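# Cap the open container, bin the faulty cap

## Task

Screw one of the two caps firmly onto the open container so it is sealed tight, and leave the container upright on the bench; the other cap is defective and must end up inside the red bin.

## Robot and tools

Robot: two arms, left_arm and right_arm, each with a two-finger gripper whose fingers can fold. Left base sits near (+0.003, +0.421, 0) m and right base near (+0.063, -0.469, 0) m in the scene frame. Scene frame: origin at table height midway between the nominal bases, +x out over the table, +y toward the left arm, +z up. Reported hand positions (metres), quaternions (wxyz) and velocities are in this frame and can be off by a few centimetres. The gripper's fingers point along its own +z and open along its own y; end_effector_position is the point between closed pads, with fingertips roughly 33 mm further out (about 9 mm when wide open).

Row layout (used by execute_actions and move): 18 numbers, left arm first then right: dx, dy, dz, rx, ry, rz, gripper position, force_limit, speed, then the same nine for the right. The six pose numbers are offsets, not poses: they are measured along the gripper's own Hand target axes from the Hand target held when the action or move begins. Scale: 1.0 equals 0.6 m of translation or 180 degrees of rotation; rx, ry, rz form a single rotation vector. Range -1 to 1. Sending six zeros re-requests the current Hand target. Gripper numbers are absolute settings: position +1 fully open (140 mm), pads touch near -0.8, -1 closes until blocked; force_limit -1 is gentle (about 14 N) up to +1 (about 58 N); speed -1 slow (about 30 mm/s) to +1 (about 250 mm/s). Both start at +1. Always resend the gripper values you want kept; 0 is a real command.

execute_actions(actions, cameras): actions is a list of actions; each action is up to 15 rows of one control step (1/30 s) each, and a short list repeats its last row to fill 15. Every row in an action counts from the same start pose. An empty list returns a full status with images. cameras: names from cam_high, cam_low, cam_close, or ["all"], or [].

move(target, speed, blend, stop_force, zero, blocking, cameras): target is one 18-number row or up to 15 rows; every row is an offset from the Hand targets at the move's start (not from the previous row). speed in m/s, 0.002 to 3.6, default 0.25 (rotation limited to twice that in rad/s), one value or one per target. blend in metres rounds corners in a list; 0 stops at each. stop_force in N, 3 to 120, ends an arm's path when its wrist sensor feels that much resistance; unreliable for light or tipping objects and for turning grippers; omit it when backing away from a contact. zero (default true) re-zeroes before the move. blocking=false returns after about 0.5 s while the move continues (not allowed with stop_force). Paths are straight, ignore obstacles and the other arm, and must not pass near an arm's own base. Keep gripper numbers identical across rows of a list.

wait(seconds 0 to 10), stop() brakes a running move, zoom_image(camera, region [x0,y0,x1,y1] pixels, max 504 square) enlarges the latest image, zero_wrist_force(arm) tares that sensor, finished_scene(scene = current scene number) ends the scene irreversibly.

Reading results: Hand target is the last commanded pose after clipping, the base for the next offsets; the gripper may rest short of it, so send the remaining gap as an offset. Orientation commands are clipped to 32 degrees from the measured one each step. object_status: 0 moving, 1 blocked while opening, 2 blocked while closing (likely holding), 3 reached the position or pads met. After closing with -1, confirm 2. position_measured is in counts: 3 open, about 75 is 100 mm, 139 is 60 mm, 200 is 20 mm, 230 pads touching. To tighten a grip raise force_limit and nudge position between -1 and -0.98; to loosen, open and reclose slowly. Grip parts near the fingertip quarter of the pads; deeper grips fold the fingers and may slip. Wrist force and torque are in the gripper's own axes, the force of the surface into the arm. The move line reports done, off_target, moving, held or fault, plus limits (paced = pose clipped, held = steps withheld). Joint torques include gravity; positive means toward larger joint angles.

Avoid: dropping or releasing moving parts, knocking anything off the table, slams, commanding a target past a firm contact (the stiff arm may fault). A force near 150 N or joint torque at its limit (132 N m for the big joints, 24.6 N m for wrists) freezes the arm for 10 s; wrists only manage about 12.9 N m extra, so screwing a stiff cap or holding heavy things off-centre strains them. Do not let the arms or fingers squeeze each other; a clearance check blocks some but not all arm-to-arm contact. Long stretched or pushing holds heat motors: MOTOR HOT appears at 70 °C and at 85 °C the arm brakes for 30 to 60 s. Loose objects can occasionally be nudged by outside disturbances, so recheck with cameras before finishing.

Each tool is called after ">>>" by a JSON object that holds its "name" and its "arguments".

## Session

Scene 1 is done, so I'm starting scene 2.

>>> {"name": "execute_actions", "arguments": {"actions": []}}

>>> {"name": "zoom_image", "arguments": {"camera": "cam_close", "region": [100, 180, 400, 480]}}

>>> {"name": "zoom_image", "arguments": {"camera": "cam_high", "region": [50, 100, 350, 300]}}

Scene clock: 0.00 s.
left_arm: end_effector_position=(+0.5736, +0.0068, +0.2064) position_measured=3 object_status=3 end_effector_quat_wxyz=(+0.099, +0.771, -0.623, +0.089) | right_arm: end_effector_position=(+0.3395, -0.2558, +0.3028) position_measured=3 object_status=3 end_effector_quat_wxyz=(-0.625, -0.035, +0.779, +0.034)
Joint positions: left_arm=[-0.731 -1.189 1.366 -1.94 -1.758 3.747] | right_arm=[0.104 -1.094 1.28 -0.407 -1.435 -0.067]
Joint velocities: within noise
Joint torques (N m): no reading
Motor temperatures (°C): left_arm=[23 27 27 32 30 29] | right_arm=[32 25 25 35 31 30]
Wrist force (N): no reading
Wrist torque (N m): no reading
Wrist force, peak (N): no reading
Hand target: left_arm +0.5736, +0.0068, +0.2064; +0.099, +0.771, -0.623, +0.089 | right_arm +0.3395, -0.2558, +0.3028; -0.625, -0.035, +0.779, +0.034
Tool commands: left_gripper/position=+1.0 left_gripper/force_limit=+1.0 left_gripper/speed=+1.0 right_gripper/position=+1.0 right_gripper/force_limit=+1.0 right_gripper/speed=+1.0

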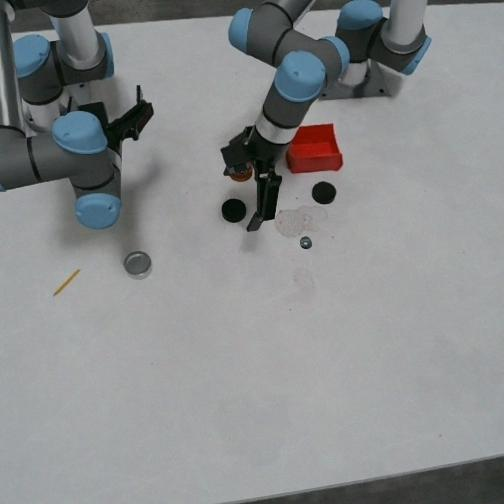

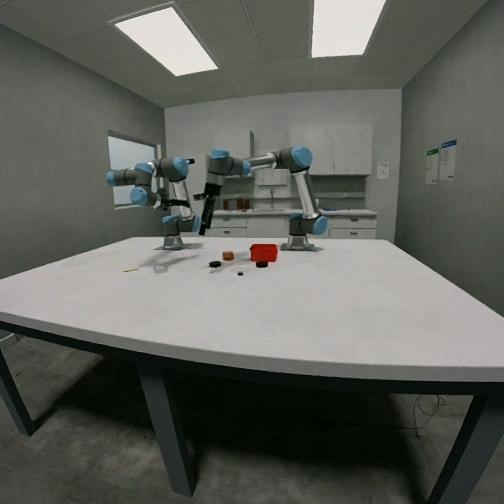

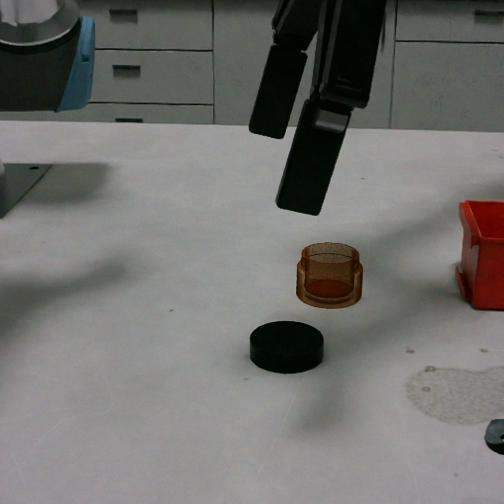

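Scaled by 1.680 from the camera's 504x504 image, which has a finer 720x720 frame.

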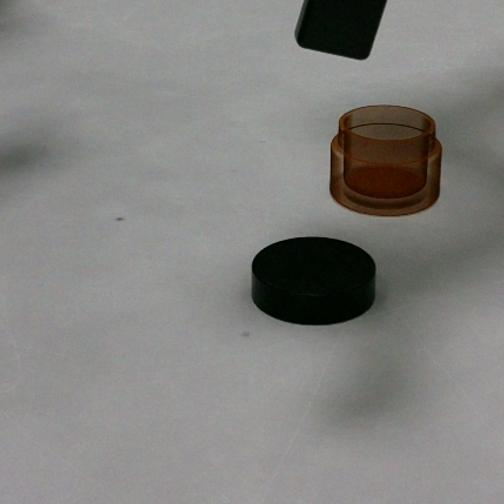

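Scaled by 1.680 from the camera's 504x504 image, which has a finer 720x720 frame.

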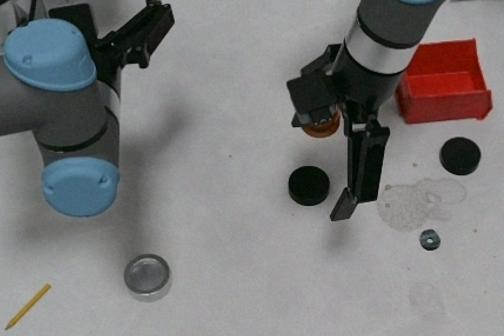

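>>> {"name": "zoom_image", "arguments": {"camera": "cam_close", "region": [240, 310, 335, 385]}}

>>> {"name": "zoom_image", "arguments": {"camera": "cam_close", "region": [285, 230, 375, 320]}}

>>> {"name": "zoom_image", "arguments": {"camera": "cam_high", "region": [305, 175, 341, 211]}}

>>> {"name": "zoom_image", "arguments": {"camera": "cam_high", "region": [214, 190, 254, 230]}}

Scaled by 5.305 from the camera's 504x504 image, which has a finer 720x720 frame.

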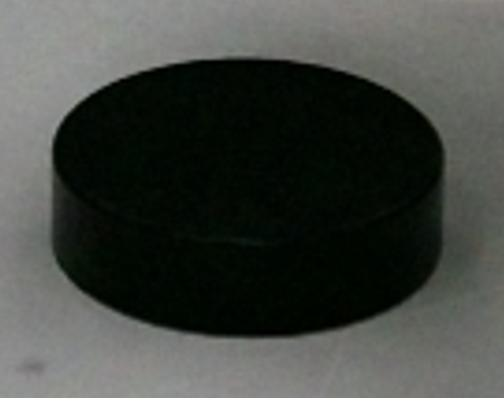

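Scaled by 5.600 from the camera's 504x504 image, which has a finer 720x720 frame.

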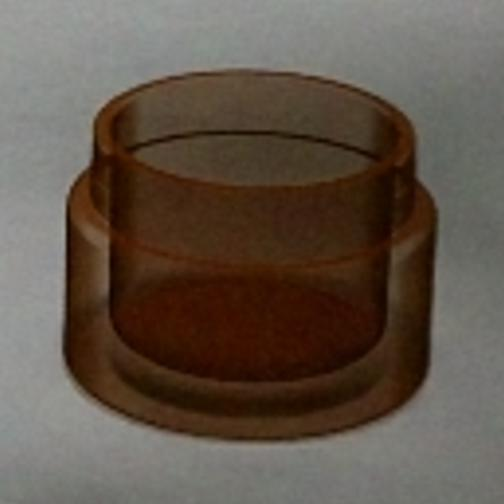

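Scaled by 14.000 from the camera's 504x504 image, which has a finer 720x720 frame.

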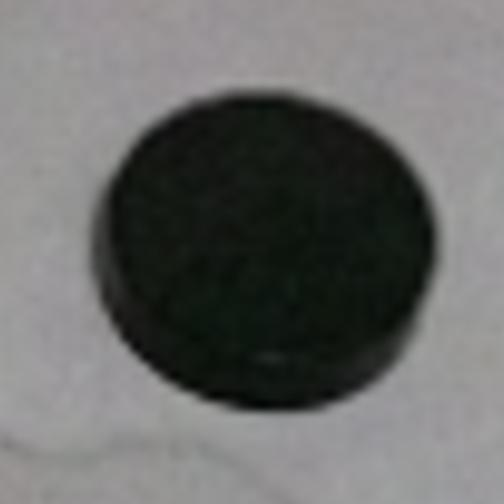

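Scaled by 12.600 from the camera's 504x504 image, which has a finer 720x720 frame.

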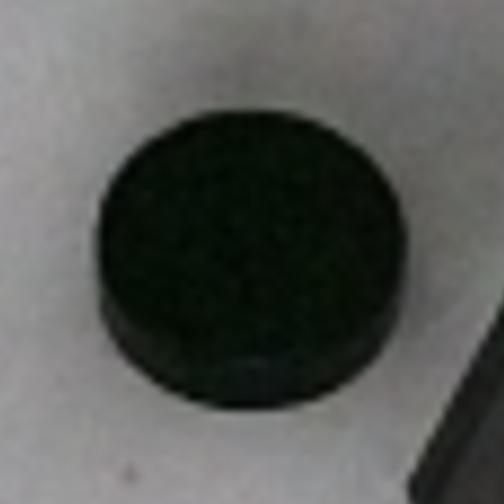

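>>> {"name": "move", "arguments": {"target": [-0.1646, 0.3447, 0.137, 0.0045, -0.0846, 0.0667, 0.365, -1, 0, -0.0612, 0.0213, -0.09, -0.3181, -0.3547, 0.4382, 0.24, -1, 0], "speed": 0.35, "cameras": ["all"]}}

>>> {"name": "zoom_image", "arguments": {"camera": "cam_close", "region": [240, 180, 420, 360]}}

>>> {"name": "zoom_image", "arguments": {"camera": "cam_high", "region": [190, 120, 310, 240]}}

Scene clock: 205.00 s.
left_arm: end_effector_position=(+0.3518, +0.0357, +0.1102) position_measured=83 object_status=3 end_effector_quat_wxyz=(+0.001, +0.708, -0.707, +0.000) | right_arm: end_effector_position=(+0.4000, -0.2400, +0.2800) position_measured=99 object_status=3 end_effector_quat_wxyz=(+0.001, +0.707, +0.707, +0.000) end_effector_velocity=(+0.001, +0.000, +0.000) end_effector_angular_velocity=(-0.001, -0.001, -0.006)
Joint positions: left_arm=[-1.09 -1.464 1.895 -2.003 -1.572 3.617] | right_arm=[0.239 -1.824 1.78 -1.527 -1.572 1.836]
Joint velocities: left_arm=[within noise] | right_arm=[0 0.001 0 -0.002 -0.001 0.006]
Joint torques (N m): left_arm=[12.88 -14.62 -28.27 -3.53 -1.84 2.16] | right_arm=[6.72 -6.23 -37.11 -4.89 -1.55 1.4]
Wrist force (N): left_arm=[-0.4 0.4 0.0] | right_arm=[-0.1 -0.3 -0.3]
Wrist torque (N m): left_arm=[0.12 0.03 0.09] | right_arm=[0.19 -0.40 -0.22]
Wrist force, peak (N): left_arm=[-0.3 1.3 0.4] | right_arm=[0.2 0.0 -1.1]
Hand target: left_arm +0.3518, +0.0358, +0.1101; +0.001, +0.708, -0.707, +0.000 | right_arm +0.4000, -0.2400, +0.2801; +0.001, +0.707, +0.707, +0.000
Off the commanded pose: left_arm 0.000 m, 0 deg | right_arm 0.000 m, 0 deg.
move: done

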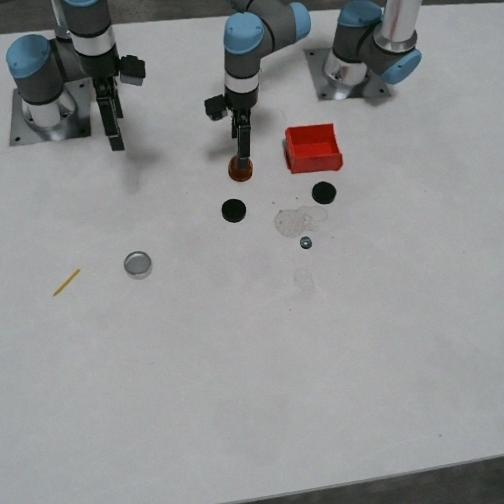

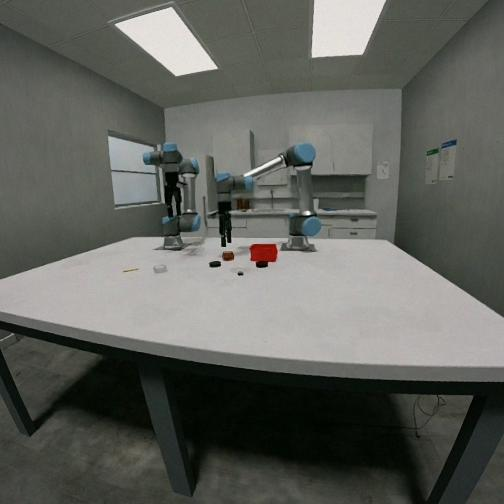

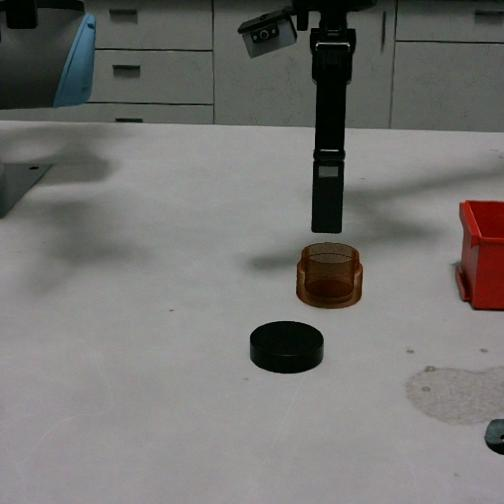

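Scaled by 2.800 from the camera's 504x504 image, which has a finer 720x720 frame.

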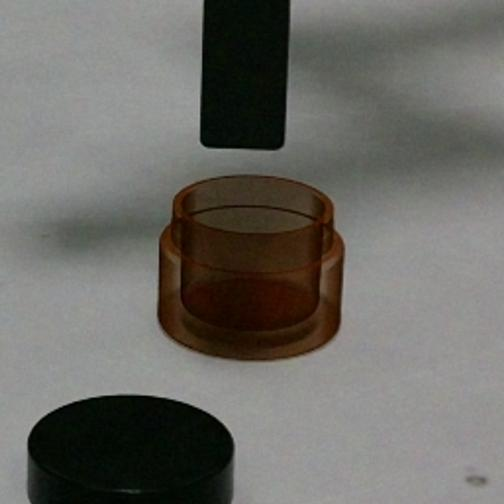

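Scaled by 4.200 from the camera's 504x504 image, which has a finer 720x720 frame.

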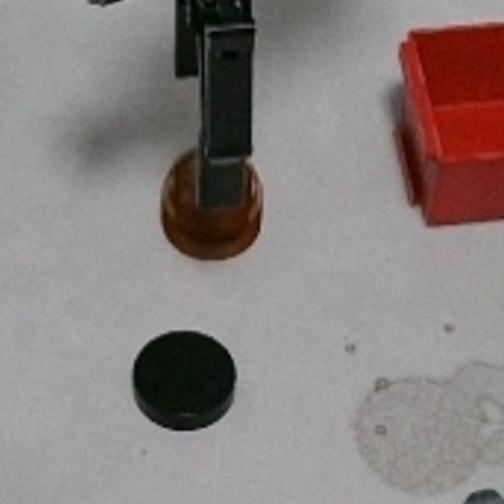

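>>> {"name": "move", "arguments": {"target": [[0, -0.01, 0.1152, 0,0,0, 0.365, -1, 0, 0,0,0,0,0,0, 0.24, -1, 0],[0, -0.01, 0.1152, 0,0,0, -1, -1, -1, 0,0,0,0,0,0, 0.24, -1, 0],[0, -0.01, 0.1152, 0,0,0, 0.26, -1, -0.5, 0,0,0,0,0,0, 0.24, -1, 0]], "speed": [0.15,0.1,0.1], "cameras": ["cam_close"]}}

>>> {"name": "move", "arguments": {"target": [[0, 0, 0, 0,0,-0.5, 0.26, -1, -0.5, 0,0,0,0,0,0, 0.24, -1, 0],[0, 0, 0, 0,0,-0.5, -1, -0.5, -1, 0,0,0,0,0,0, 0.24, -1, 0]], "speed": [0.5,0.1], "cameras": ["cam_close","cam_high"]}}

>>> {"name": "zoom_image", "arguments": {"camera": "cam_close", "region": [240, 180, 420, 360]}}

Scene clock: 229.30 s.
left_arm: end_effector_position=(+0.3578, +0.0357, +0.0410) position_measured=96 object_status=0 end_effector_quat_wxyz=(+0.001, +0.708, -0.707, +0.000) | right_arm: end_effector_position=(+0.4000, -0.2400, +0.2801) position_measured=99 object_status=3 end_effector_quat_wxyz=(+0.001, +0.707, +0.707, +0.000)
Joint positions: left_arm=[-1.08 -1.367 1.983 -2.188 -1.572 3.627] | right_arm=[0.239 -1.824 1.78 -1.527 -1.572 1.836]
Joint torques (N m): left_arm=[-10.35 -18.44 -13.88 -3.54 0.6 -2.13] | right_arm=[7.55 -2.86 -37.53 -4.58 -1.15 -0.67]
Wrist force (N): left_arm=[-0.3 0.5 0.1] | right_arm=[0.0 -0.3 -0.4]
Wrist torque (N m): left_arm=[0.11 0.03 0.04] | right_arm=[0.18 -0.42 -0.23]
Wrist force, peak (N): left_arm=[-2.8 3.3 -10.4] | right_arm=[-0.1 -0.6 -0.4]
Hand target: left_arm +0.3578, +0.0357, +0.0410; +0.001, +0.708, -0.707, +0.000 | right_arm +0.4000, -0.2400, +0.2801; +0.001, +0.707, +0.707, +0.000
Off the commanded pose: left_arm 0.000 m, 0 deg | right_arm 0.000 m, 0 deg.
move: done
Images, in order (width x height): cam_close 504x504.

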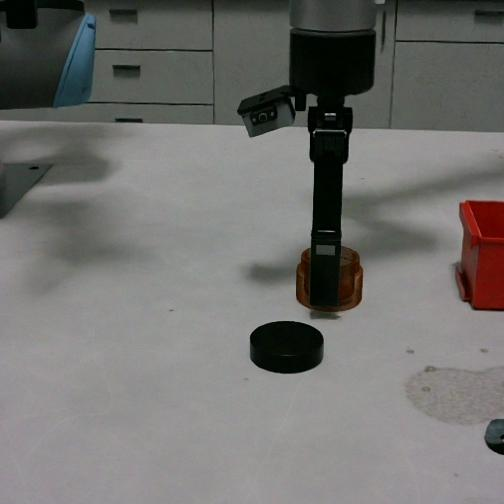

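Scene clock: 232.50 s.
left_arm: end_effector_position=(+0.3578, +0.0357, +0.0411) position_measured=135 object_status=0 end_effector_quat_wxyz=(+0.001, +1.000, +0.001, +0.000) | right_arm: end_effector_position=(+0.4000, -0.2400, +0.2801) position_measured=99 object_status=3 end_effector_quat_wxyz=(+0.001, +0.707, +0.707, +0.000)
Joint positions: left_arm=[-1.08 -1.367 1.983 -2.188 -1.572 2.056] | right_arm=[0.239 -1.824 1.78 -1.527 -1.572 1.836]
Joint torques (N m): left_arm=[-11.45 -39.76 -12.69 -2.35 -1.36 -2.12] | right_arm=[6.5 -5.2 -37.05 -4.45 -1.08 -0.28]
Wrist force (N): left_arm=[-1.6 -1.7 -9.7] | right_arm=[-0.2 -0.3 -0.3]
Wrist torque (N m): left_arm=[0.34 0.05 0.13] | right_arm=[0.18 -0.37 -0.24]
Wrist force, peak (N): left_arm=[-1.6 -2.1 -10.0] | right_arm=[0.1 -0.5 -0.5]
Hand target: left_arm +0.3578, +0.0357, +0.0410; +0.001, +1.000, +0.001, +0.000 | right_arm +0.4000, -0.2400, +0.2801; +0.001, +0.707, +0.707, +0.000
Off the commanded pose: left_arm 0.000 m, 0 deg | right_arm 0.000 m, 0 deg.
move: done
Images, in order (width x height): cam_high 504x504, cam_close 504x504.

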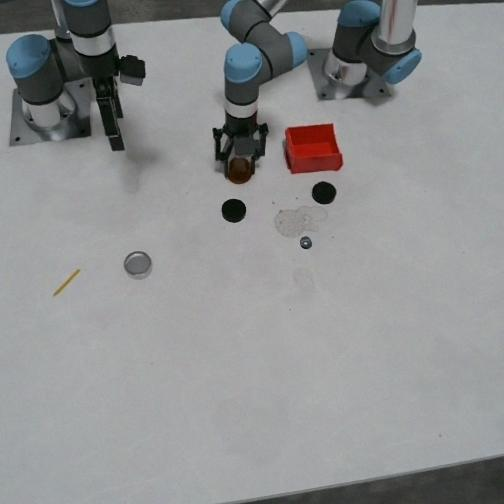

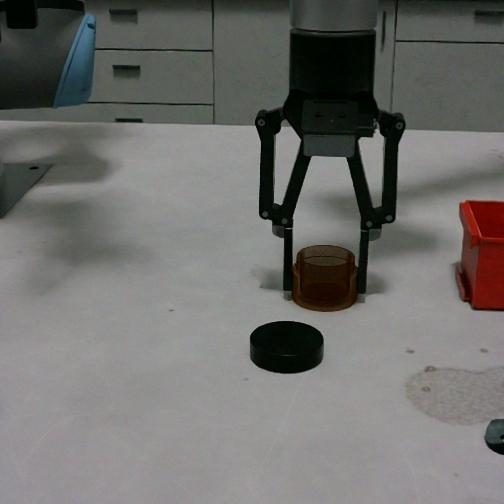

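Scaled by 2.800 from the camera's 504x504 image, which has a finer 720x720 frame.

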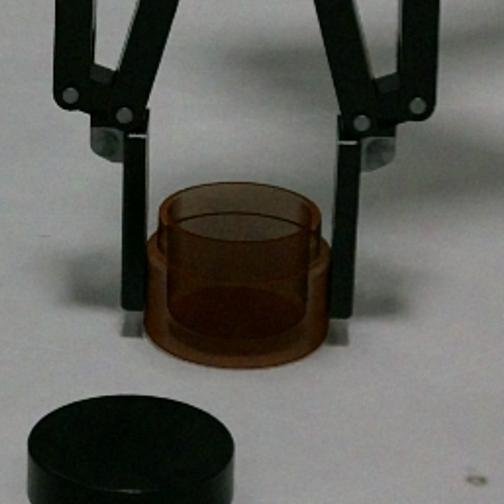

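>>> {"name": "move", "arguments": {"target": [0,0,-0.1,0,0,0,-1,-0.5,-1, 0,0,0,0,0,0,0.24,-1,0], "speed": 0.15, "cameras": ["all"]}}

Scene clock: 265.47 s.
left_arm: end_effector_position=(+0.3578, +0.0358, +0.1010) position_measured=135 object_status=2 end_effector_quat_wxyz=(+0.001, +1.000, +0.001, +0.000) | right_arm: end_effector_position=(+0.4000, -0.2400, +0.2801) position_measured=99 object_status=3 end_effector_quat_wxyz=(+0.001, +0.707, +0.707, +0.000)
Joint positions: left_arm=[-1.08 -1.444 1.899 -2.026 -1.572 2.057] | right_arm=[0.239 -1.824 1.78 -1.527 -1.572 1.836]
Joint torques (N m): left_arm=[13.28 -24.57 -26.31 -1.46 -0.75 1.84] | right_arm=[6.3 -3.81 -37.21 -3.92 -1.09 0.25]
Wrist force (N): left_arm=[-0.3 0.5 1.2] | right_arm=[-0.1 -0.2 -0.4]
Wrist torque (N m): left_arm=[0.13 0.02 0.14] | right_arm=[0.20 -0.39 -0.23]
Wrist force, peak (N): left_arm=[-1.5 -2.0 -10.1] | right_arm=[-0.1 -0.5 -0.4]
Hand target: left_arm +0.3578, +0.0358, +0.1010; +0.001, +1.000, +0.001, +0.000 | right_arm +0.4000, -0.2400, +0.2801; +0.001, +0.707, +0.707, +0.000
Off the commanded pose: left_arm 0.000 m, 0 deg | right_arm 0.000 m, 0 deg.
move: done

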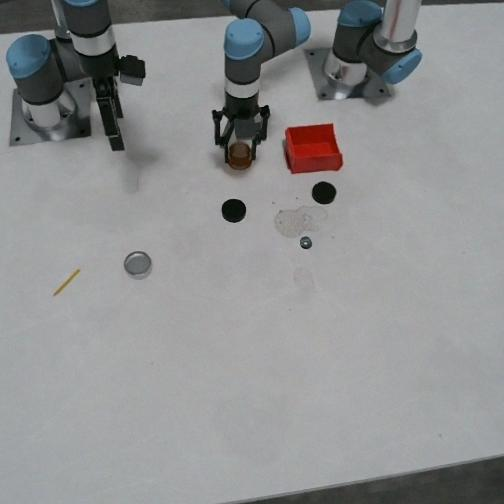

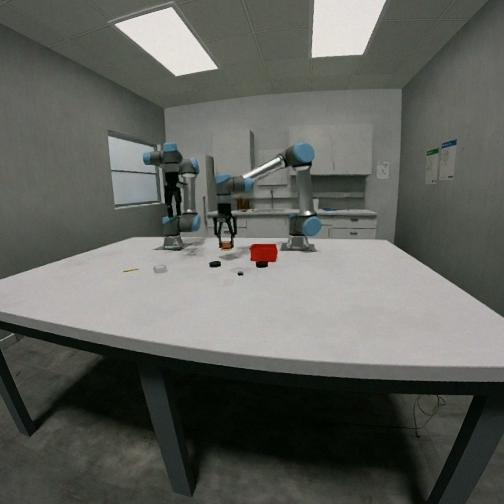

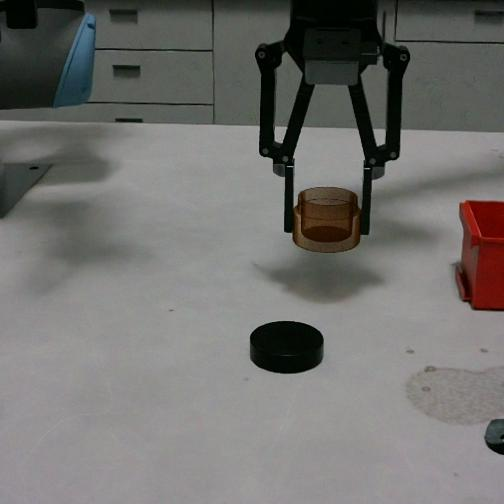

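>>> {"name": "move", "arguments": {"target": [[0.2075,0.1097,-0.21,0,0,0,-1,-0.5,-1, 0.0333,0.0667,0.0667,-0.3849,0.3849,-0.3849,0.24,-1,0],[0.2075,0.1097,-0.21,0,0,0,-1,-0.5,-1, 0.0667,0.1333,0.1333,-0.7071,0,-0.7071,0.24,-1,0]], "speed": 0.4, "blend": 0.02, "cameras": ["all"]}}

Scene clock: 283.40 s.
left_arm: end_effector_position=(+0.4825, -0.0297, +0.2270) position_measured=135 object_status=2 end_effector_quat_wxyz=(+0.001, +1.000, +0.001, +0.000) | right_arm: end_effector_position=(+0.4802, -0.2001, +0.2001) position_measured=99 object_status=3 end_effector_quat_wxyz=(+0.500, -0.500, +0.500, +0.499) end_effector_velocity=(+0.000, +0.000, +0.000) end_effector_angular_velocity=(+0.000, -0.007, -0.001)
Joint positions: left_arm=[-0.954 -1.204 1.258 -1.626 -1.572 2.182] | right_arm=[-0.451 -1.299 2.065 -0.769 -0.425 -3.139]
Joint velocities: left_arm=[within noise] | right_arm=[0 0 0 -0.001 0.001 -0.006]
Joint torques (N m): left_arm=[-12.66 -58 -33.38 -2.12 -0.38 -2.41] | right_arm=[-6.79 -35.77 -5.58 -0.81 -1.54 -1.41]
Wrist force (N): left_arm=[-0.4 -0.1 0.7] | right_arm=[-1.0 -1.4 1.9]
Wrist torque (N m): left_arm=[-0.04 0.07 0.11] | right_arm=[-0.35 -0.31 -0.56]
Wrist force, peak (N): left_arm=[-0.9 0.1 2.0] | right_arm=[-2.0 -2.1 1.8]
Hand target: left_arm +0.4825, -0.0297, +0.2270; +0.001, +1.000, +0.001, +0.000 | right_arm +0.4801, -0.2001, +0.2001; +0.500, -0.500, +0.500, +0.499
Off the commanded pose: left_arm 0.000 m, 0 deg | right_arm 0.000 m, 0 deg.
move: done

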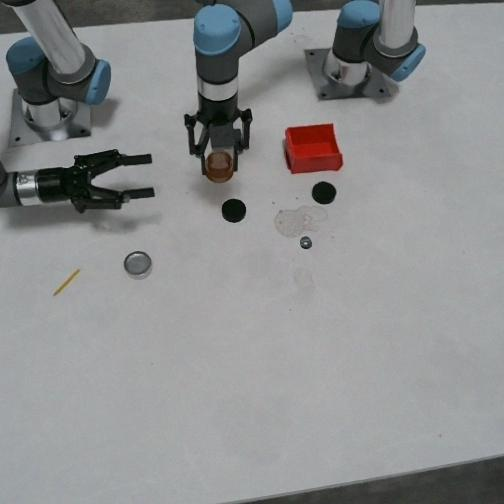

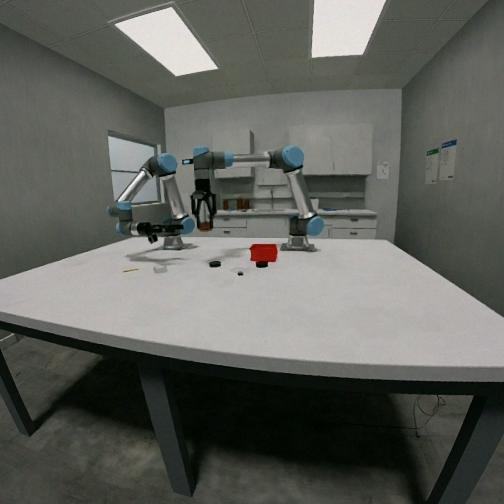

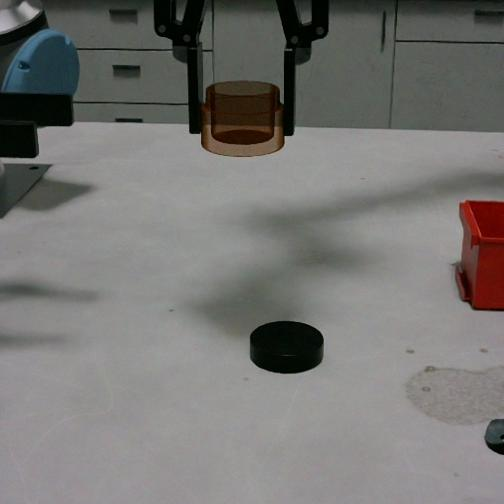

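>>> {"name": "move", "arguments": {"target": [[0,0,0,0,0,0,-1,-0.5,-1, 0,0,0.2,0,0,0,0.24,-1,0],[0,0,0,0,0,0,-1,-0.5,-1, 0,0,0.258,0,0,0,0.24,-1,0]], "speed": [0.15,0.06], "stop_force": 6, "cameras": ["cam_close","cam_high"]}}

>>> {"name": "zoom_image", "arguments": {"camera": "cam_close", "region": [100, 0, 400, 250]}}

Scene clock: 298.40 s.
left_arm: end_effector_position=(+0.4825, -0.0297, +0.2270) position_measured=135 object_status=2 end_effector_quat_wxyz=(+0.001, +1.000, +0.001, +0.000) | right_arm: end_effector_position=(+0.4801, -0.0453, +0.1999) position_measured=99 object_status=3 end_effector_quat_wxyz=(+0.500, -0.500, +0.500, +0.499)
Joint positions: left_arm=[-0.954 -1.204 1.258 -1.626 -1.572 2.182] | right_arm=[-0.076 -1.277 2.035 -0.785 -0.05 -3.115]
Joint torques (N m): left_arm=[-12.53 -56.97 -33.8 -1.94 0.97 -2.14] | right_arm=[5.43 -38.63 -2.69 -1.68 1.66 1.5]
Wrist force (N): left_arm=[-0.5 -0.1 0.7] | right_arm=[-1.0 -1.3 1.8]
Wrist torque (N m): left_arm=[-0.03 0.07 0.11] | right_arm=[-0.32 -0.31 -0.60]
Wrist force, peak (N): left_arm=[-0.6 -0.1 1.0] | right_arm=[-1.0 -1.2 3.6]
Hand target: left_arm +0.4825, -0.0297, +0.2270; +0.001, +1.000, +0.001, +0.000 | right_arm +0.4801, -0.0453, +0.1999; +0.500, -0.500, +0.500, +0.499
Off the commanded pose: left_arm 0.000 m, 0 deg | right_arm 0.000 m, 0 deg.
move: done
Images, in order (width x height): cam_high 504x504, cam_close 504x504.

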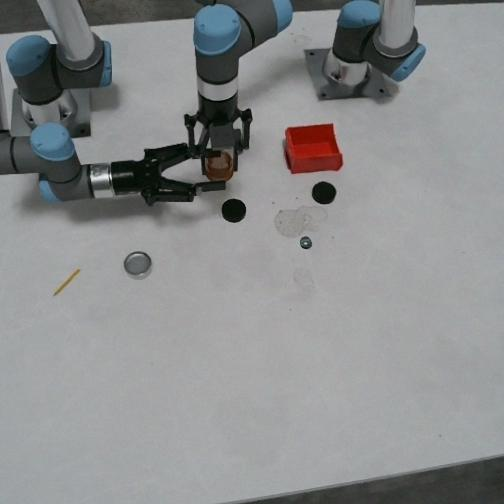

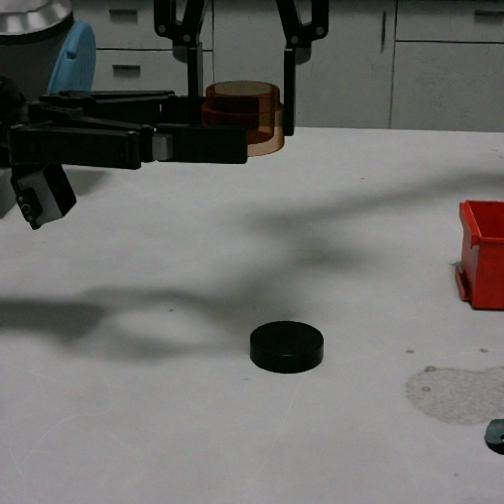

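Scaled by 1.680 from the camera's 504x504 image, which has a finer 720x720 frame.

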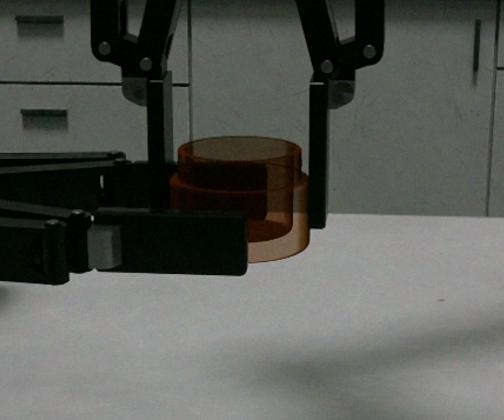

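>>> {"name": "execute_actions", "arguments": {"actions": [[[0,0,0,0,0,0,-1,-0.5,-1, 0,0,0,0,0,0,-1,-1,-1]]], "cameras": []}}

>>> {"name": "wait", "arguments": {"seconds": 1.5, "cameras": ["cam_close"]}}

Scene clock: 308.07 s.
left_arm: end_effector_position=(+0.4825, -0.0297, +0.2270) position_measured=135 object_status=2 end_effector_quat_wxyz=(+0.001, +1.000, +0.001, +0.000) | right_arm: end_effector_position=(+0.4801, -0.0453, +0.1999) position_measured=134 object_status=2 end_effector_quat_wxyz=(+0.500, -0.500, +0.500, +0.499)
Joint positions: left_arm=[-0.954 -1.204 1.258 -1.626 -1.572 2.182] | right_arm=[-0.076 -1.278 2.035 -0.785 -0.05 -3.115]
Joint torques (N m): left_arm=[-11.48 -57.08 -33.29 -2.18 -1.55 -2.2] | right_arm=[6.29 -38.56 -4.43 -1.91 1.69 1.68]
Wrist force (N): left_arm=[2.1 -3.9 0.7] | right_arm=[-0.7 1.2 -2.1]
Wrist torque (N m): left_arm=[0.15 0.10 0.18] | right_arm=[-0.44 -0.26 -0.60]
Wrist force, peak (N): left_arm=[2.2 -3.9 0.6] | right_arm=[-1.1 -1.6 2.0]
Hand target: left_arm +0.4825, -0.0297, +0.2270; +0.001, +1.000, +0.001, +0.000 | right_arm +0.4801, -0.0453, +0.1999; +0.500, -0.500, +0.500, +0.499
Off the commanded pose: left_arm 0.000 m, 0 deg | right_arm 0.000 m, 0 deg.
No camera images: "cameras" was empty.

Scene clock: 309.57 s.
left_arm: end_effector_position=(+0.4825, -0.0297, +0.2270) position_measured=135 object_status=2 end_effector_quat_wxyz=(+0.001, +1.000, +0.001, +0.000) | right_arm: end_effector_position=(+0.4801, -0.0453, +0.1999) position_measured=134 object_status=2 end_effector_quat_wxyz=(+0.500, -0.500, +0.500, +0.499)
Joint positions: left_arm=[-0.954 -1.204 1.258 -1.626 -1.572 2.182] | right_arm=[-0.076 -1.278 2.035 -0.785 -0.05 -3.115]
Joint torques (N m): left_arm=[-11.5 -57.09 -30.66 -3.55 -3.24 -2.14] | right_arm=[5.84 -37.35 -12.6 -1.74 1.7 1.38]
Wrist force (N): left_arm=[2.4 -4.1 0.8] | right_arm=[-0.8 1.3 -2.3]
Wrist torque (N m): left_arm=[0.15 0.10 0.18] | right_arm=[-0.47 -0.25 -0.60]
Wrist force, peak (N): left_arm=[2.5 -4.2 0.6] | right_arm=[-1.0 1.5 -2.3]
Hand target: left_arm +0.4825, -0.0297, +0.2270; +0.001, +1.000, +0.001, +0.000 | right_arm +0.4801, -0.0453, +0.1999; +0.500, -0.500, +0.500, +0.499
Tool commands: left_gripper/position=-1.0 left_gripper/force_limit=-0.5 left_gripper/speed=-1.0 right_gripper/position=-1.0 right_gripper/force_limit=-1.0 right_gripper/speed=-1.0
Off the commanded pose: left_arm 0.000 m, 0 deg | right_arm 0.000 m, 0 deg.
wait: 1.50 s; at rest by 0.17 s
Images, in order (width x height): cam_close 504x504.

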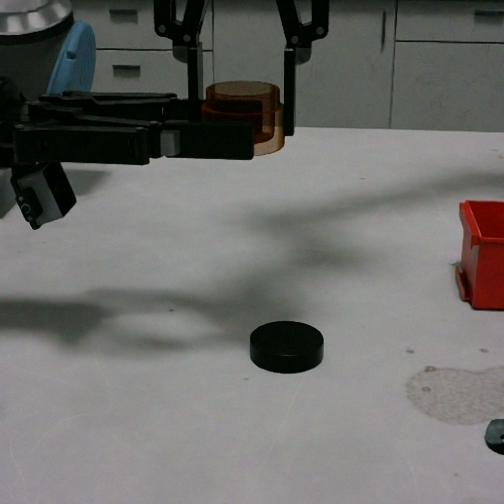

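>>> {"name": "execute_actions", "arguments": {"actions": [[[0,0,0,0,0,0,0.24,-0.5,-1, 0,0,0,0,0,0,-1,-1,-1]]], "cameras": []}}

>>> {"name": "execute_actions", "arguments": {"actions": [[[0,0,0,0,0,0,0.24,-0.5,-1, 0,0,0,0,0,0,-0.98,1,-1]]], "cameras": ["cam_close"]}}

>>> {"name": "zoom_image", "arguments": {"camera": "cam_close", "region": [100, 0, 400, 250]}}

Scene clock: 322.80 s.
left_arm: end_effector_position=(+0.4825, -0.0297, +0.2270) position_measured=99 object_status=0 end_effector_quat_wxyz=(+0.001, +1.000, +0.001, +0.000) | right_arm: end_effector_position=(+0.4801, -0.0453, +0.1999) position_measured=134 object_status=2 end_effector_quat_wxyz=(+0.500, -0.500, +0.500, +0.499)
Joint positions: left_arm=[-0.954 -1.204 1.258 -1.626 -1.572 2.182] | right_arm=[-0.076 -1.278 2.035 -0.785 -0.05 -3.115]
Joint torques (N m): left_arm=[-7.64 -56.59 -25.17 -4.27 1.54 -1.98] | right_arm=[5.43 -37.6 -26.69 -1.8 1.29 1.44]
Wrist force (N): left_arm=[-0.5 -0.2 -0.6] | right_arm=[0.5 -1.3 1.7]
Wrist torque (N m): left_arm=[-0.05 0.07 0.11] | right_arm=[-0.33 -0.32 -0.60]
Wrist force, peak (N): left_arm=[2.6 -4.3 0.5] | right_arm=[-0.8 1.5 -2.5]
Hand target: left_arm +0.4825, -0.0297, +0.2270; +0.001, +1.000, +0.001, +0.000 | right_arm +0.4801, -0.0453, +0.1999; +0.500, -0.500, +0.500, +0.499
Off the commanded pose: left_arm 0.000 m, 0 deg | right_arm 0.000 m, 0 deg.
No camera images: "cameras" was empty.

Scene clock: 323.50 s.
left_arm: end_effector_position=(+0.4825, -0.0297, +0.2270) position_measured=99 object_status=3 end_effector_quat_wxyz=(+0.001, +1.000, +0.001, +0.000) | right_arm: end_effector_position=(+0.4801, -0.0453, +0.1999) position_measured=138 object_status=0 end_effector_quat_wxyz=(+0.500, -0.500, +0.500, +0.499)
Joint positions: left_arm=[-0.954 -1.204 1.258 -1.626 -1.572 2.182] | right_arm=[-0.076 -1.278 2.035 -0.785 -0.05 -3.115]
Joint torques (N m): left_arm=[-5.08 -53.59 -25.18 -4 1.56 -2.28] | right_arm=[5.67 -37.46 -24.39 -1.78 1.05 1.5]
Wrist force (N): left_arm=[-0.5 0.0 -0.6] | right_arm=[0.4 -1.3 1.7]
Wrist torque (N m): left_arm=[-0.02 0.08 0.11] | right_arm=[-0.32 -0.29 -0.60]
Wrist force, peak (N): left_arm=[-0.7 -0.2 -0.8] | right_arm=[0.6 -1.5 1.8]
Hand target: left_arm +0.4825, -0.0297, +0.2270; +0.001, +1.000, +0.001, +0.000 | right_arm +0.4801, -0.0453, +0.1999; +0.500, -0.500, +0.500, +0.499
Off the commanded pose: left_arm 0.000 m, 0 deg | right_arm 0.000 m, 0 deg.
Images, in order (width x height): cam_close 504x504.

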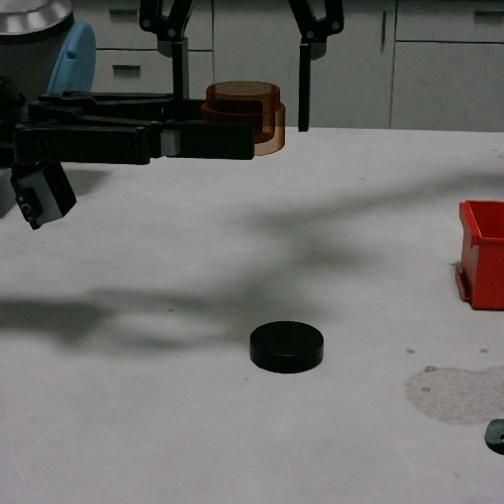

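Scaled by 1.680 from the camera's 504x504 image, which has a finer 720x720 frame.

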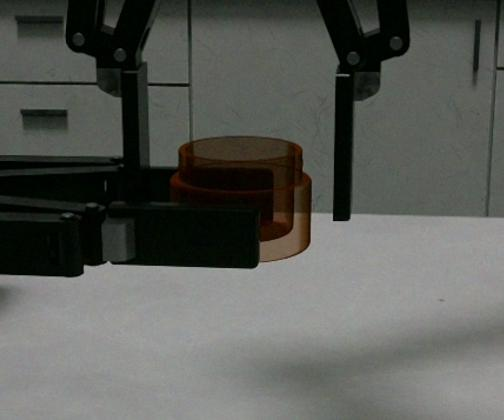

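>>> {"name": "move", "arguments": {"target": [[0,0,-0.17,0,0,0,0.24,-0.5,-1, 0,0,0,0,0,0,-0.98,1,-1],[-0.0175,-0.0662,-0.12,0,0,-0.75,0.24,-0.5,-1, 0,0,-0.35,0,0,0,-0.98,1,-1]], "speed": [0.25,0.5], "blend": [0.02,0], "cameras": []}}

>>> {"name": "move", "arguments": {"target": [0,0,0.1667,0,0,-0.75,0.11,-0.5,0, 0,0,0,0,0,0,-0.98,1,-1], "speed": 0.5, "cameras": ["all"]}}

Scene clock: 355.37 s.
left_arm: end_effector_position=(+0.4720, +0.0102, +0.2991) position_measured=99 object_status=3 end_effector_quat_wxyz=(+0.000, +0.382, +0.924, -0.001) end_effector_velocity=(-0.001, -0.001, +0.000) end_effector_angular_velocity=(+0.000, +0.000, +0.004) | right_arm: end_effector_position=(+0.4801, -0.2553, +0.2002) position_measured=138 object_status=2 end_effector_quat_wxyz=(+0.500, -0.500, +0.500, +0.499)
Joint positions: left_arm=[-0.931 -1.289 1.188 -1.471 -1.572 -0.15] | right_arm=[-0.572 -1.281 2.038 -0.76 -0.546 -3.14]
Joint velocities: left_arm=[-0.001 0 -0.001 0.001 0 -0.005] | right_arm=[within noise]
Joint torques (N m): left_arm=[-12.5 -27.88 -32.85 -1.35 -0.7 -2.09] | right_arm=[0.33 -33.33 -0.66 0.18 0.77 -1.05]
Wrist force (N): left_arm=[-0.4 -0.1 -0.2] | right_arm=[0.6 -1.4 1.9]
Wrist torque (N m): left_arm=[-0.02 0.07 0.08] | right_arm=[-0.34 -0.32 -0.42]
Wrist force, peak (N): left_arm=[-0.4 0.0 -2.9] | right_arm=[0.4 -1.3 2.6]
Hand target: left_arm +0.4720, +0.0101, +0.2990; +0.000, +0.382, +0.924, -0.001 | right_arm +0.4801, -0.2553, +0.2001; +0.500, -0.500, +0.500, +0.499
Off the commanded pose: left_arm 0.000 m, 0 deg | right_arm 0.000 m, 0 deg.
move: done
No camera images: "cameras" was empty.

Scene clock: 358.30 s.
left_arm: end_effector_position=(+0.4719, +0.0100, +0.1988) position_measured=115 object_status=3 end_effector_quat_wxyz=(+0.001, +0.708, -0.707, +0.000) end_effector_velocity=(+0.000, +0.000, +0.000) end_effector_angular_velocity=(+0.001, +0.001, +0.005) | right_arm: end_effector_position=(+0.4801, -0.2553, +0.2001) position_measured=138 object_status=2 end_effector_quat_wxyz=(+0.500, -0.500, +0.500, +0.499)
Joint positions: left_arm=[-0.931 -1.282 1.435 -1.725 -1.572 -2.507] | right_arm=[-0.572 -1.281 2.038 -0.76 -0.546 -3.14]
Joint velocities: left_arm=[0 -0.001 0 0.002 0 -0.005] | right_arm=[within noise]
Joint torques (N m): left_arm=[-7.04 -50.5 -33.01 -1.5 -1.09 -1.84] | right_arm=[-3.23 -36.7 -1.55 -0.16 -1.12 0.39]
Wrist force (N): left_arm=[-0.8 -0.2 -0.6] | right_arm=[0.3 -1.2 1.8]
Wrist torque (N m): left_arm=[-0.06 0.10 0.08] | right_arm=[-0.30 -0.27 -0.42]
Wrist force, peak (N): left_arm=[-1.0 -0.4 -0.8] | right_arm=[0.3 -1.5 2.0]
Hand target: left_arm +0.4719, +0.0100, +0.1990; +0.001, +0.708, -0.707, +0.000 | right_arm +0.4801, -0.2553, +0.2001; +0.500, -0.500, +0.500, +0.499
Off the commanded pose: left_arm 0.000 m, 0 deg | right_arm 0.000 m, 0 deg.
move: done

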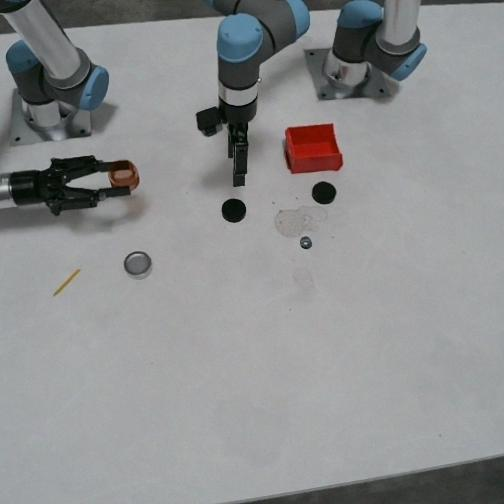

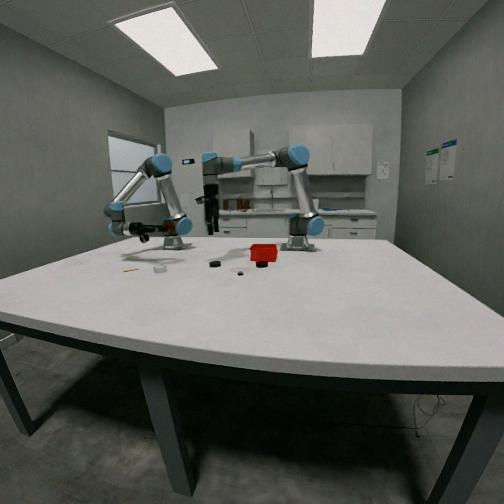

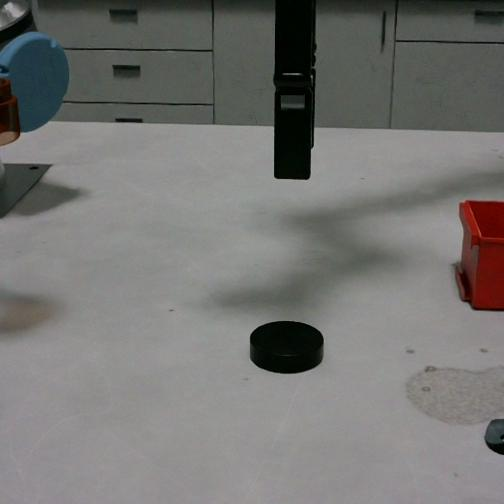

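>>> {"name": "move", "arguments": {"target": [[0.008,0,0.2317,0,0,0,0.3,-0.5,0, 0,0,0,0,0,0,-0.98,1,-1],[0.008,0,0.2767,0,0,0,0.3,-0.5,0, 0,0,0,0,0,0,-0.98,1,-1]], "speed": [0.2,0.06], "stop_force": 6, "cameras": ["cam_close"]}}

>>> {"name": "zoom_image", "arguments": {"camera": "cam_close", "region": [190, 230, 390, 400]}}

Scene clock: 377.47 s.
left_arm: end_effector_position=(+0.4718, +0.0049, +0.0330) position_measured=91 object_status=3 end_effector_quat_wxyz=(+0.001, +0.708, -0.707, +0.000) | right_arm: end_effector_position=(+0.4801, -0.2553, +0.2001) position_measured=138 object_status=2 end_effector_quat_wxyz=(+0.500, -0.500, +0.500, +0.499)
Joint positions: left_arm=[-0.936 -1.14 1.689 -2.121 -1.572 -2.512] | right_arm=[-0.572 -1.281 2.038 -0.76 -0.546 -3.14]
Joint torques (N m): left_arm=[3.12 -55.93 -29.89 -4.06 1.01 1.11] | right_arm=[-3.21 -38.16 -3.16 -0.26 -1.25 0.95]
Wrist force (N): left_arm=[-0.9 -0.1 -0.4] | right_arm=[0.4 -1.4 1.7]
Wrist torque (N m): left_arm=[-0.02 0.14 0.11] | right_arm=[-0.35 -0.30 -0.42]
Wrist force, peak (N): left_arm=[-0.8 -0.2 -3.6] | right_arm=[0.3 -1.6 2.0]
Hand target: left_arm +0.4718, +0.0049, +0.0330; +0.001, +0.708, -0.707, +0.000 | right_arm +0.4801, -0.2553, +0.2001; +0.500, -0.500, +0.500, +0.499
Off the commanded pose: left_arm 0.000 m, 0 deg | right_arm 0.000 m, 0 deg.
move: done
Images, in order (width x height): cam_close 504x504.

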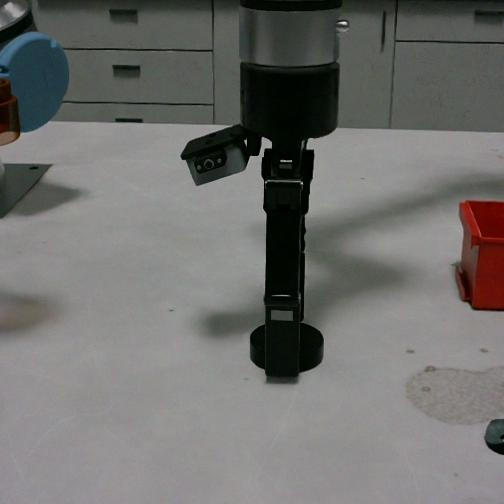

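Scaled by 2.520 from the camera's 504x504 image, which has a finer 720x720 frame.

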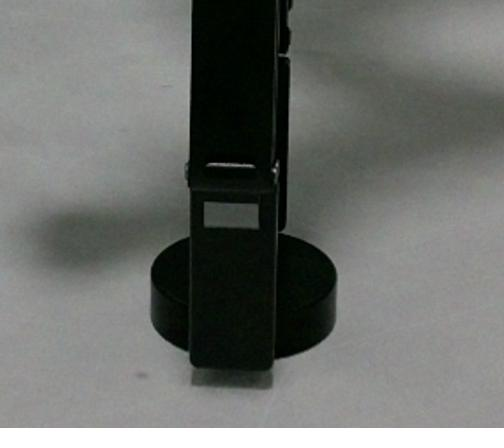

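>>> {"name": "move", "arguments": {"target": [-0.0083,0,0,0,0,0,0.3,-0.5,0, 0,0,0,0,0,0,-0.98,1,-1], "speed": 0.06, "cameras": []}}

>>> {"name": "execute_actions", "arguments": {"actions": [[[0,0,0,0,0,0,-1,-1,-1, 0,0,0,0,0,0,-0.98,1,-1]]], "cameras": []}}

>>> {"name": "wait", "arguments": {"seconds": 1, "cameras": ["cam_close"]}}

>>> {"name": "zoom_image", "arguments": {"camera": "cam_close", "region": [190, 230, 390, 400]}}

Scene clock: 387.70 s.
left_arm: end_effector_position=(+0.4718, +0.0100, +0.0330) position_measured=91 object_status=3 end_effector_quat_wxyz=(+0.001, +0.708, -0.707, +0.000) | right_arm: end_effector_position=(+0.4801, -0.2553, +0.2001) position_measured=138 object_status=2 end_effector_quat_wxyz=(+0.500, -0.500, +0.500, +0.499)
Joint positions: left_arm=[-0.931 -1.147 1.7 -2.124 -1.572 -2.507] | right_arm=[-0.572 -1.281 2.038 -0.76 -0.546 -3.14]
Joint torques (N m): left_arm=[5.71 -43.23 -25.18 -3.38 0.7 0.56] | right_arm=[-3.26 -37.28 -1.83 -0.14 -1.07 1.17]
Wrist force (N): left_arm=[-0.8 0.0 -0.6] | right_arm=[0.5 -1.5 1.9]
Wrist torque (N m): left_arm=[0.00 0.10 0.01] | right_arm=[-0.36 -0.31 -0.41]
Wrist force, peak (N): left_arm=[-0.9 0.1 -0.8] | right_arm=[0.5 -1.4 2.2]
Hand target: left_arm +0.4718, +0.0099, +0.0330; +0.001, +0.708, -0.707, +0.000 | right_arm +0.4801, -0.2553, +0.2001; +0.500, -0.500, +0.500, +0.499
Off the commanded pose: left_arm 0.000 m, 0 deg | right_arm 0.000 m, 0 deg.
move: done
No camera images: "cameras" was empty.

Scene clock: 388.87 s.
left_arm: end_effector_position=(+0.4718, +0.0099, +0.0330) position_measured=136 object_status=2 end_effector_quat_wxyz=(+0.001, +0.708, -0.707, +0.000) | right_arm: end_effector_position=(+0.4801, -0.2553, +0.2001) position_measured=138 object_status=2 end_effector_quat_wxyz=(+0.500, -0.500, +0.500, +0.499)
Joint positions: left_arm=[-0.931 -1.147 1.699 -2.124 -1.572 -2.507] | right_arm=[-0.572 -1.281 2.038 -0.76 -0.546 -3.14]
Joint torques (N m): left_arm=[-11.91 -28.21 -26.93 -1.93 0.55 -2.01] | right_arm=[-3.41 -36.11 -2.74 -0.33 -1.03 0.93]
Wrist force (N): left_arm=[-3.9 2.2 -9.0] | right_arm=[0.5 -1.3 1.9]
Wrist torque (N m): left_arm=[-0.08 0.10 0.04] | right_arm=[-0.32 -0.30 -0.42]
Wrist force, peak (N): left_arm=[-4.0 2.2 -9.3] | right_arm=[0.5 -1.4 2.0]
Hand target: left_arm +0.4718, +0.0099, +0.0330; +0.001, +0.708, -0.707, +0.000 | right_arm +0.4801, -0.2553, +0.2001; +0.500, -0.500, +0.500, +0.499
Off the commanded pose: left_arm 0.000 m, 0 deg | right_arm 0.000 m, 0 deg.
No camera images: "cameras" was empty.

Scene clock: 389.87 s.
left_arm: end_effector_position=(+0.4718, +0.0099, +0.0330) position_measured=136 object_status=2 end_effector_quat_wxyz=(+0.001, +0.708, -0.707, +0.000) | right_arm: end_effector_position=(+0.4801, -0.2553, +0.2001) position_measured=138 object_status=2 end_effector_quat_wxyz=(+0.500, -0.500, +0.500, +0.499)
Joint positions: left_arm=[-0.931 -1.147 1.699 -2.124 -1.572 -2.507] | right_arm=[-0.572 -1.281 2.038 -0.76 -0.546 -3.14]
Joint torques (N m): left_arm=[-13.23 -27.96 -18.08 -1.79 -0.15 -1.8] | right_arm=[-2.87 -37.5 -1.33 0.01 -1.13 1.04]
Wrist force (N): left_arm=[-4.0 2.2 -9.2] | right_arm=[0.4 -1.1 1.8]
Wrist torque (N m): left_arm=[-0.08 0.11 0.04] | right_arm=[-0.29 -0.30 -0.42]
Wrist force, peak (N): left_arm=[-4.1 2.1 -9.5] | right_arm=[0.3 -1.6 2.0]
Hand target: left_arm +0.4718, +0.0099, +0.0330; +0.001, +0.708, -0.707, +0.000 | right_arm +0.4801, -0.2553, +0.2001; +0.500, -0.500, +0.500, +0.499
Tool commands: left_gripper/position=-1.0 left_gripper/force_limit=-1.0 left_gripper/speed=-1.0 right_gripper/position=-0.98 right_gripper/force_limit=+1.0 right_gripper/speed=-1.0
Off the commanded pose: left_arm 0.000 m, 0 deg | right_arm 0.000 m, 0 deg.
wait: 1.00 s; at rest by 0.17 s
Images, in order (width x height): cam_close 504x504.

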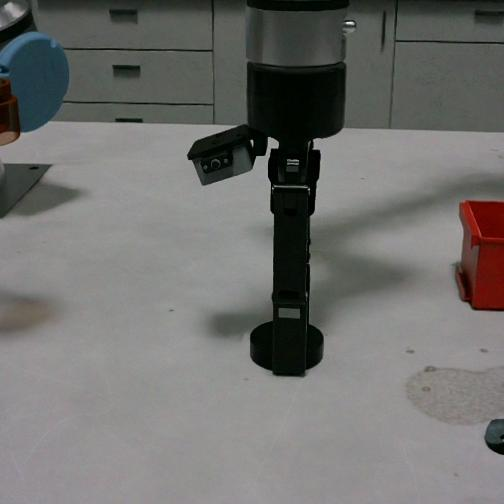

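Scaled by 2.520 from the camera's 504x504 image, which has a finer 720x720 frame.

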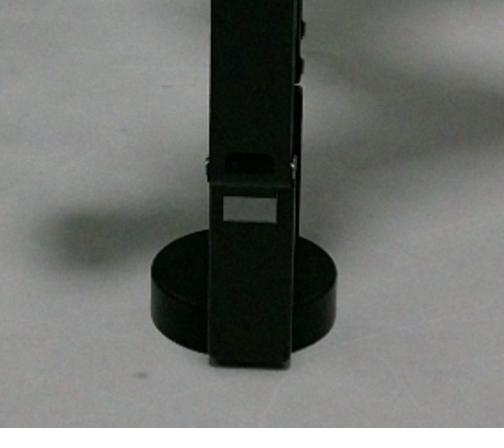

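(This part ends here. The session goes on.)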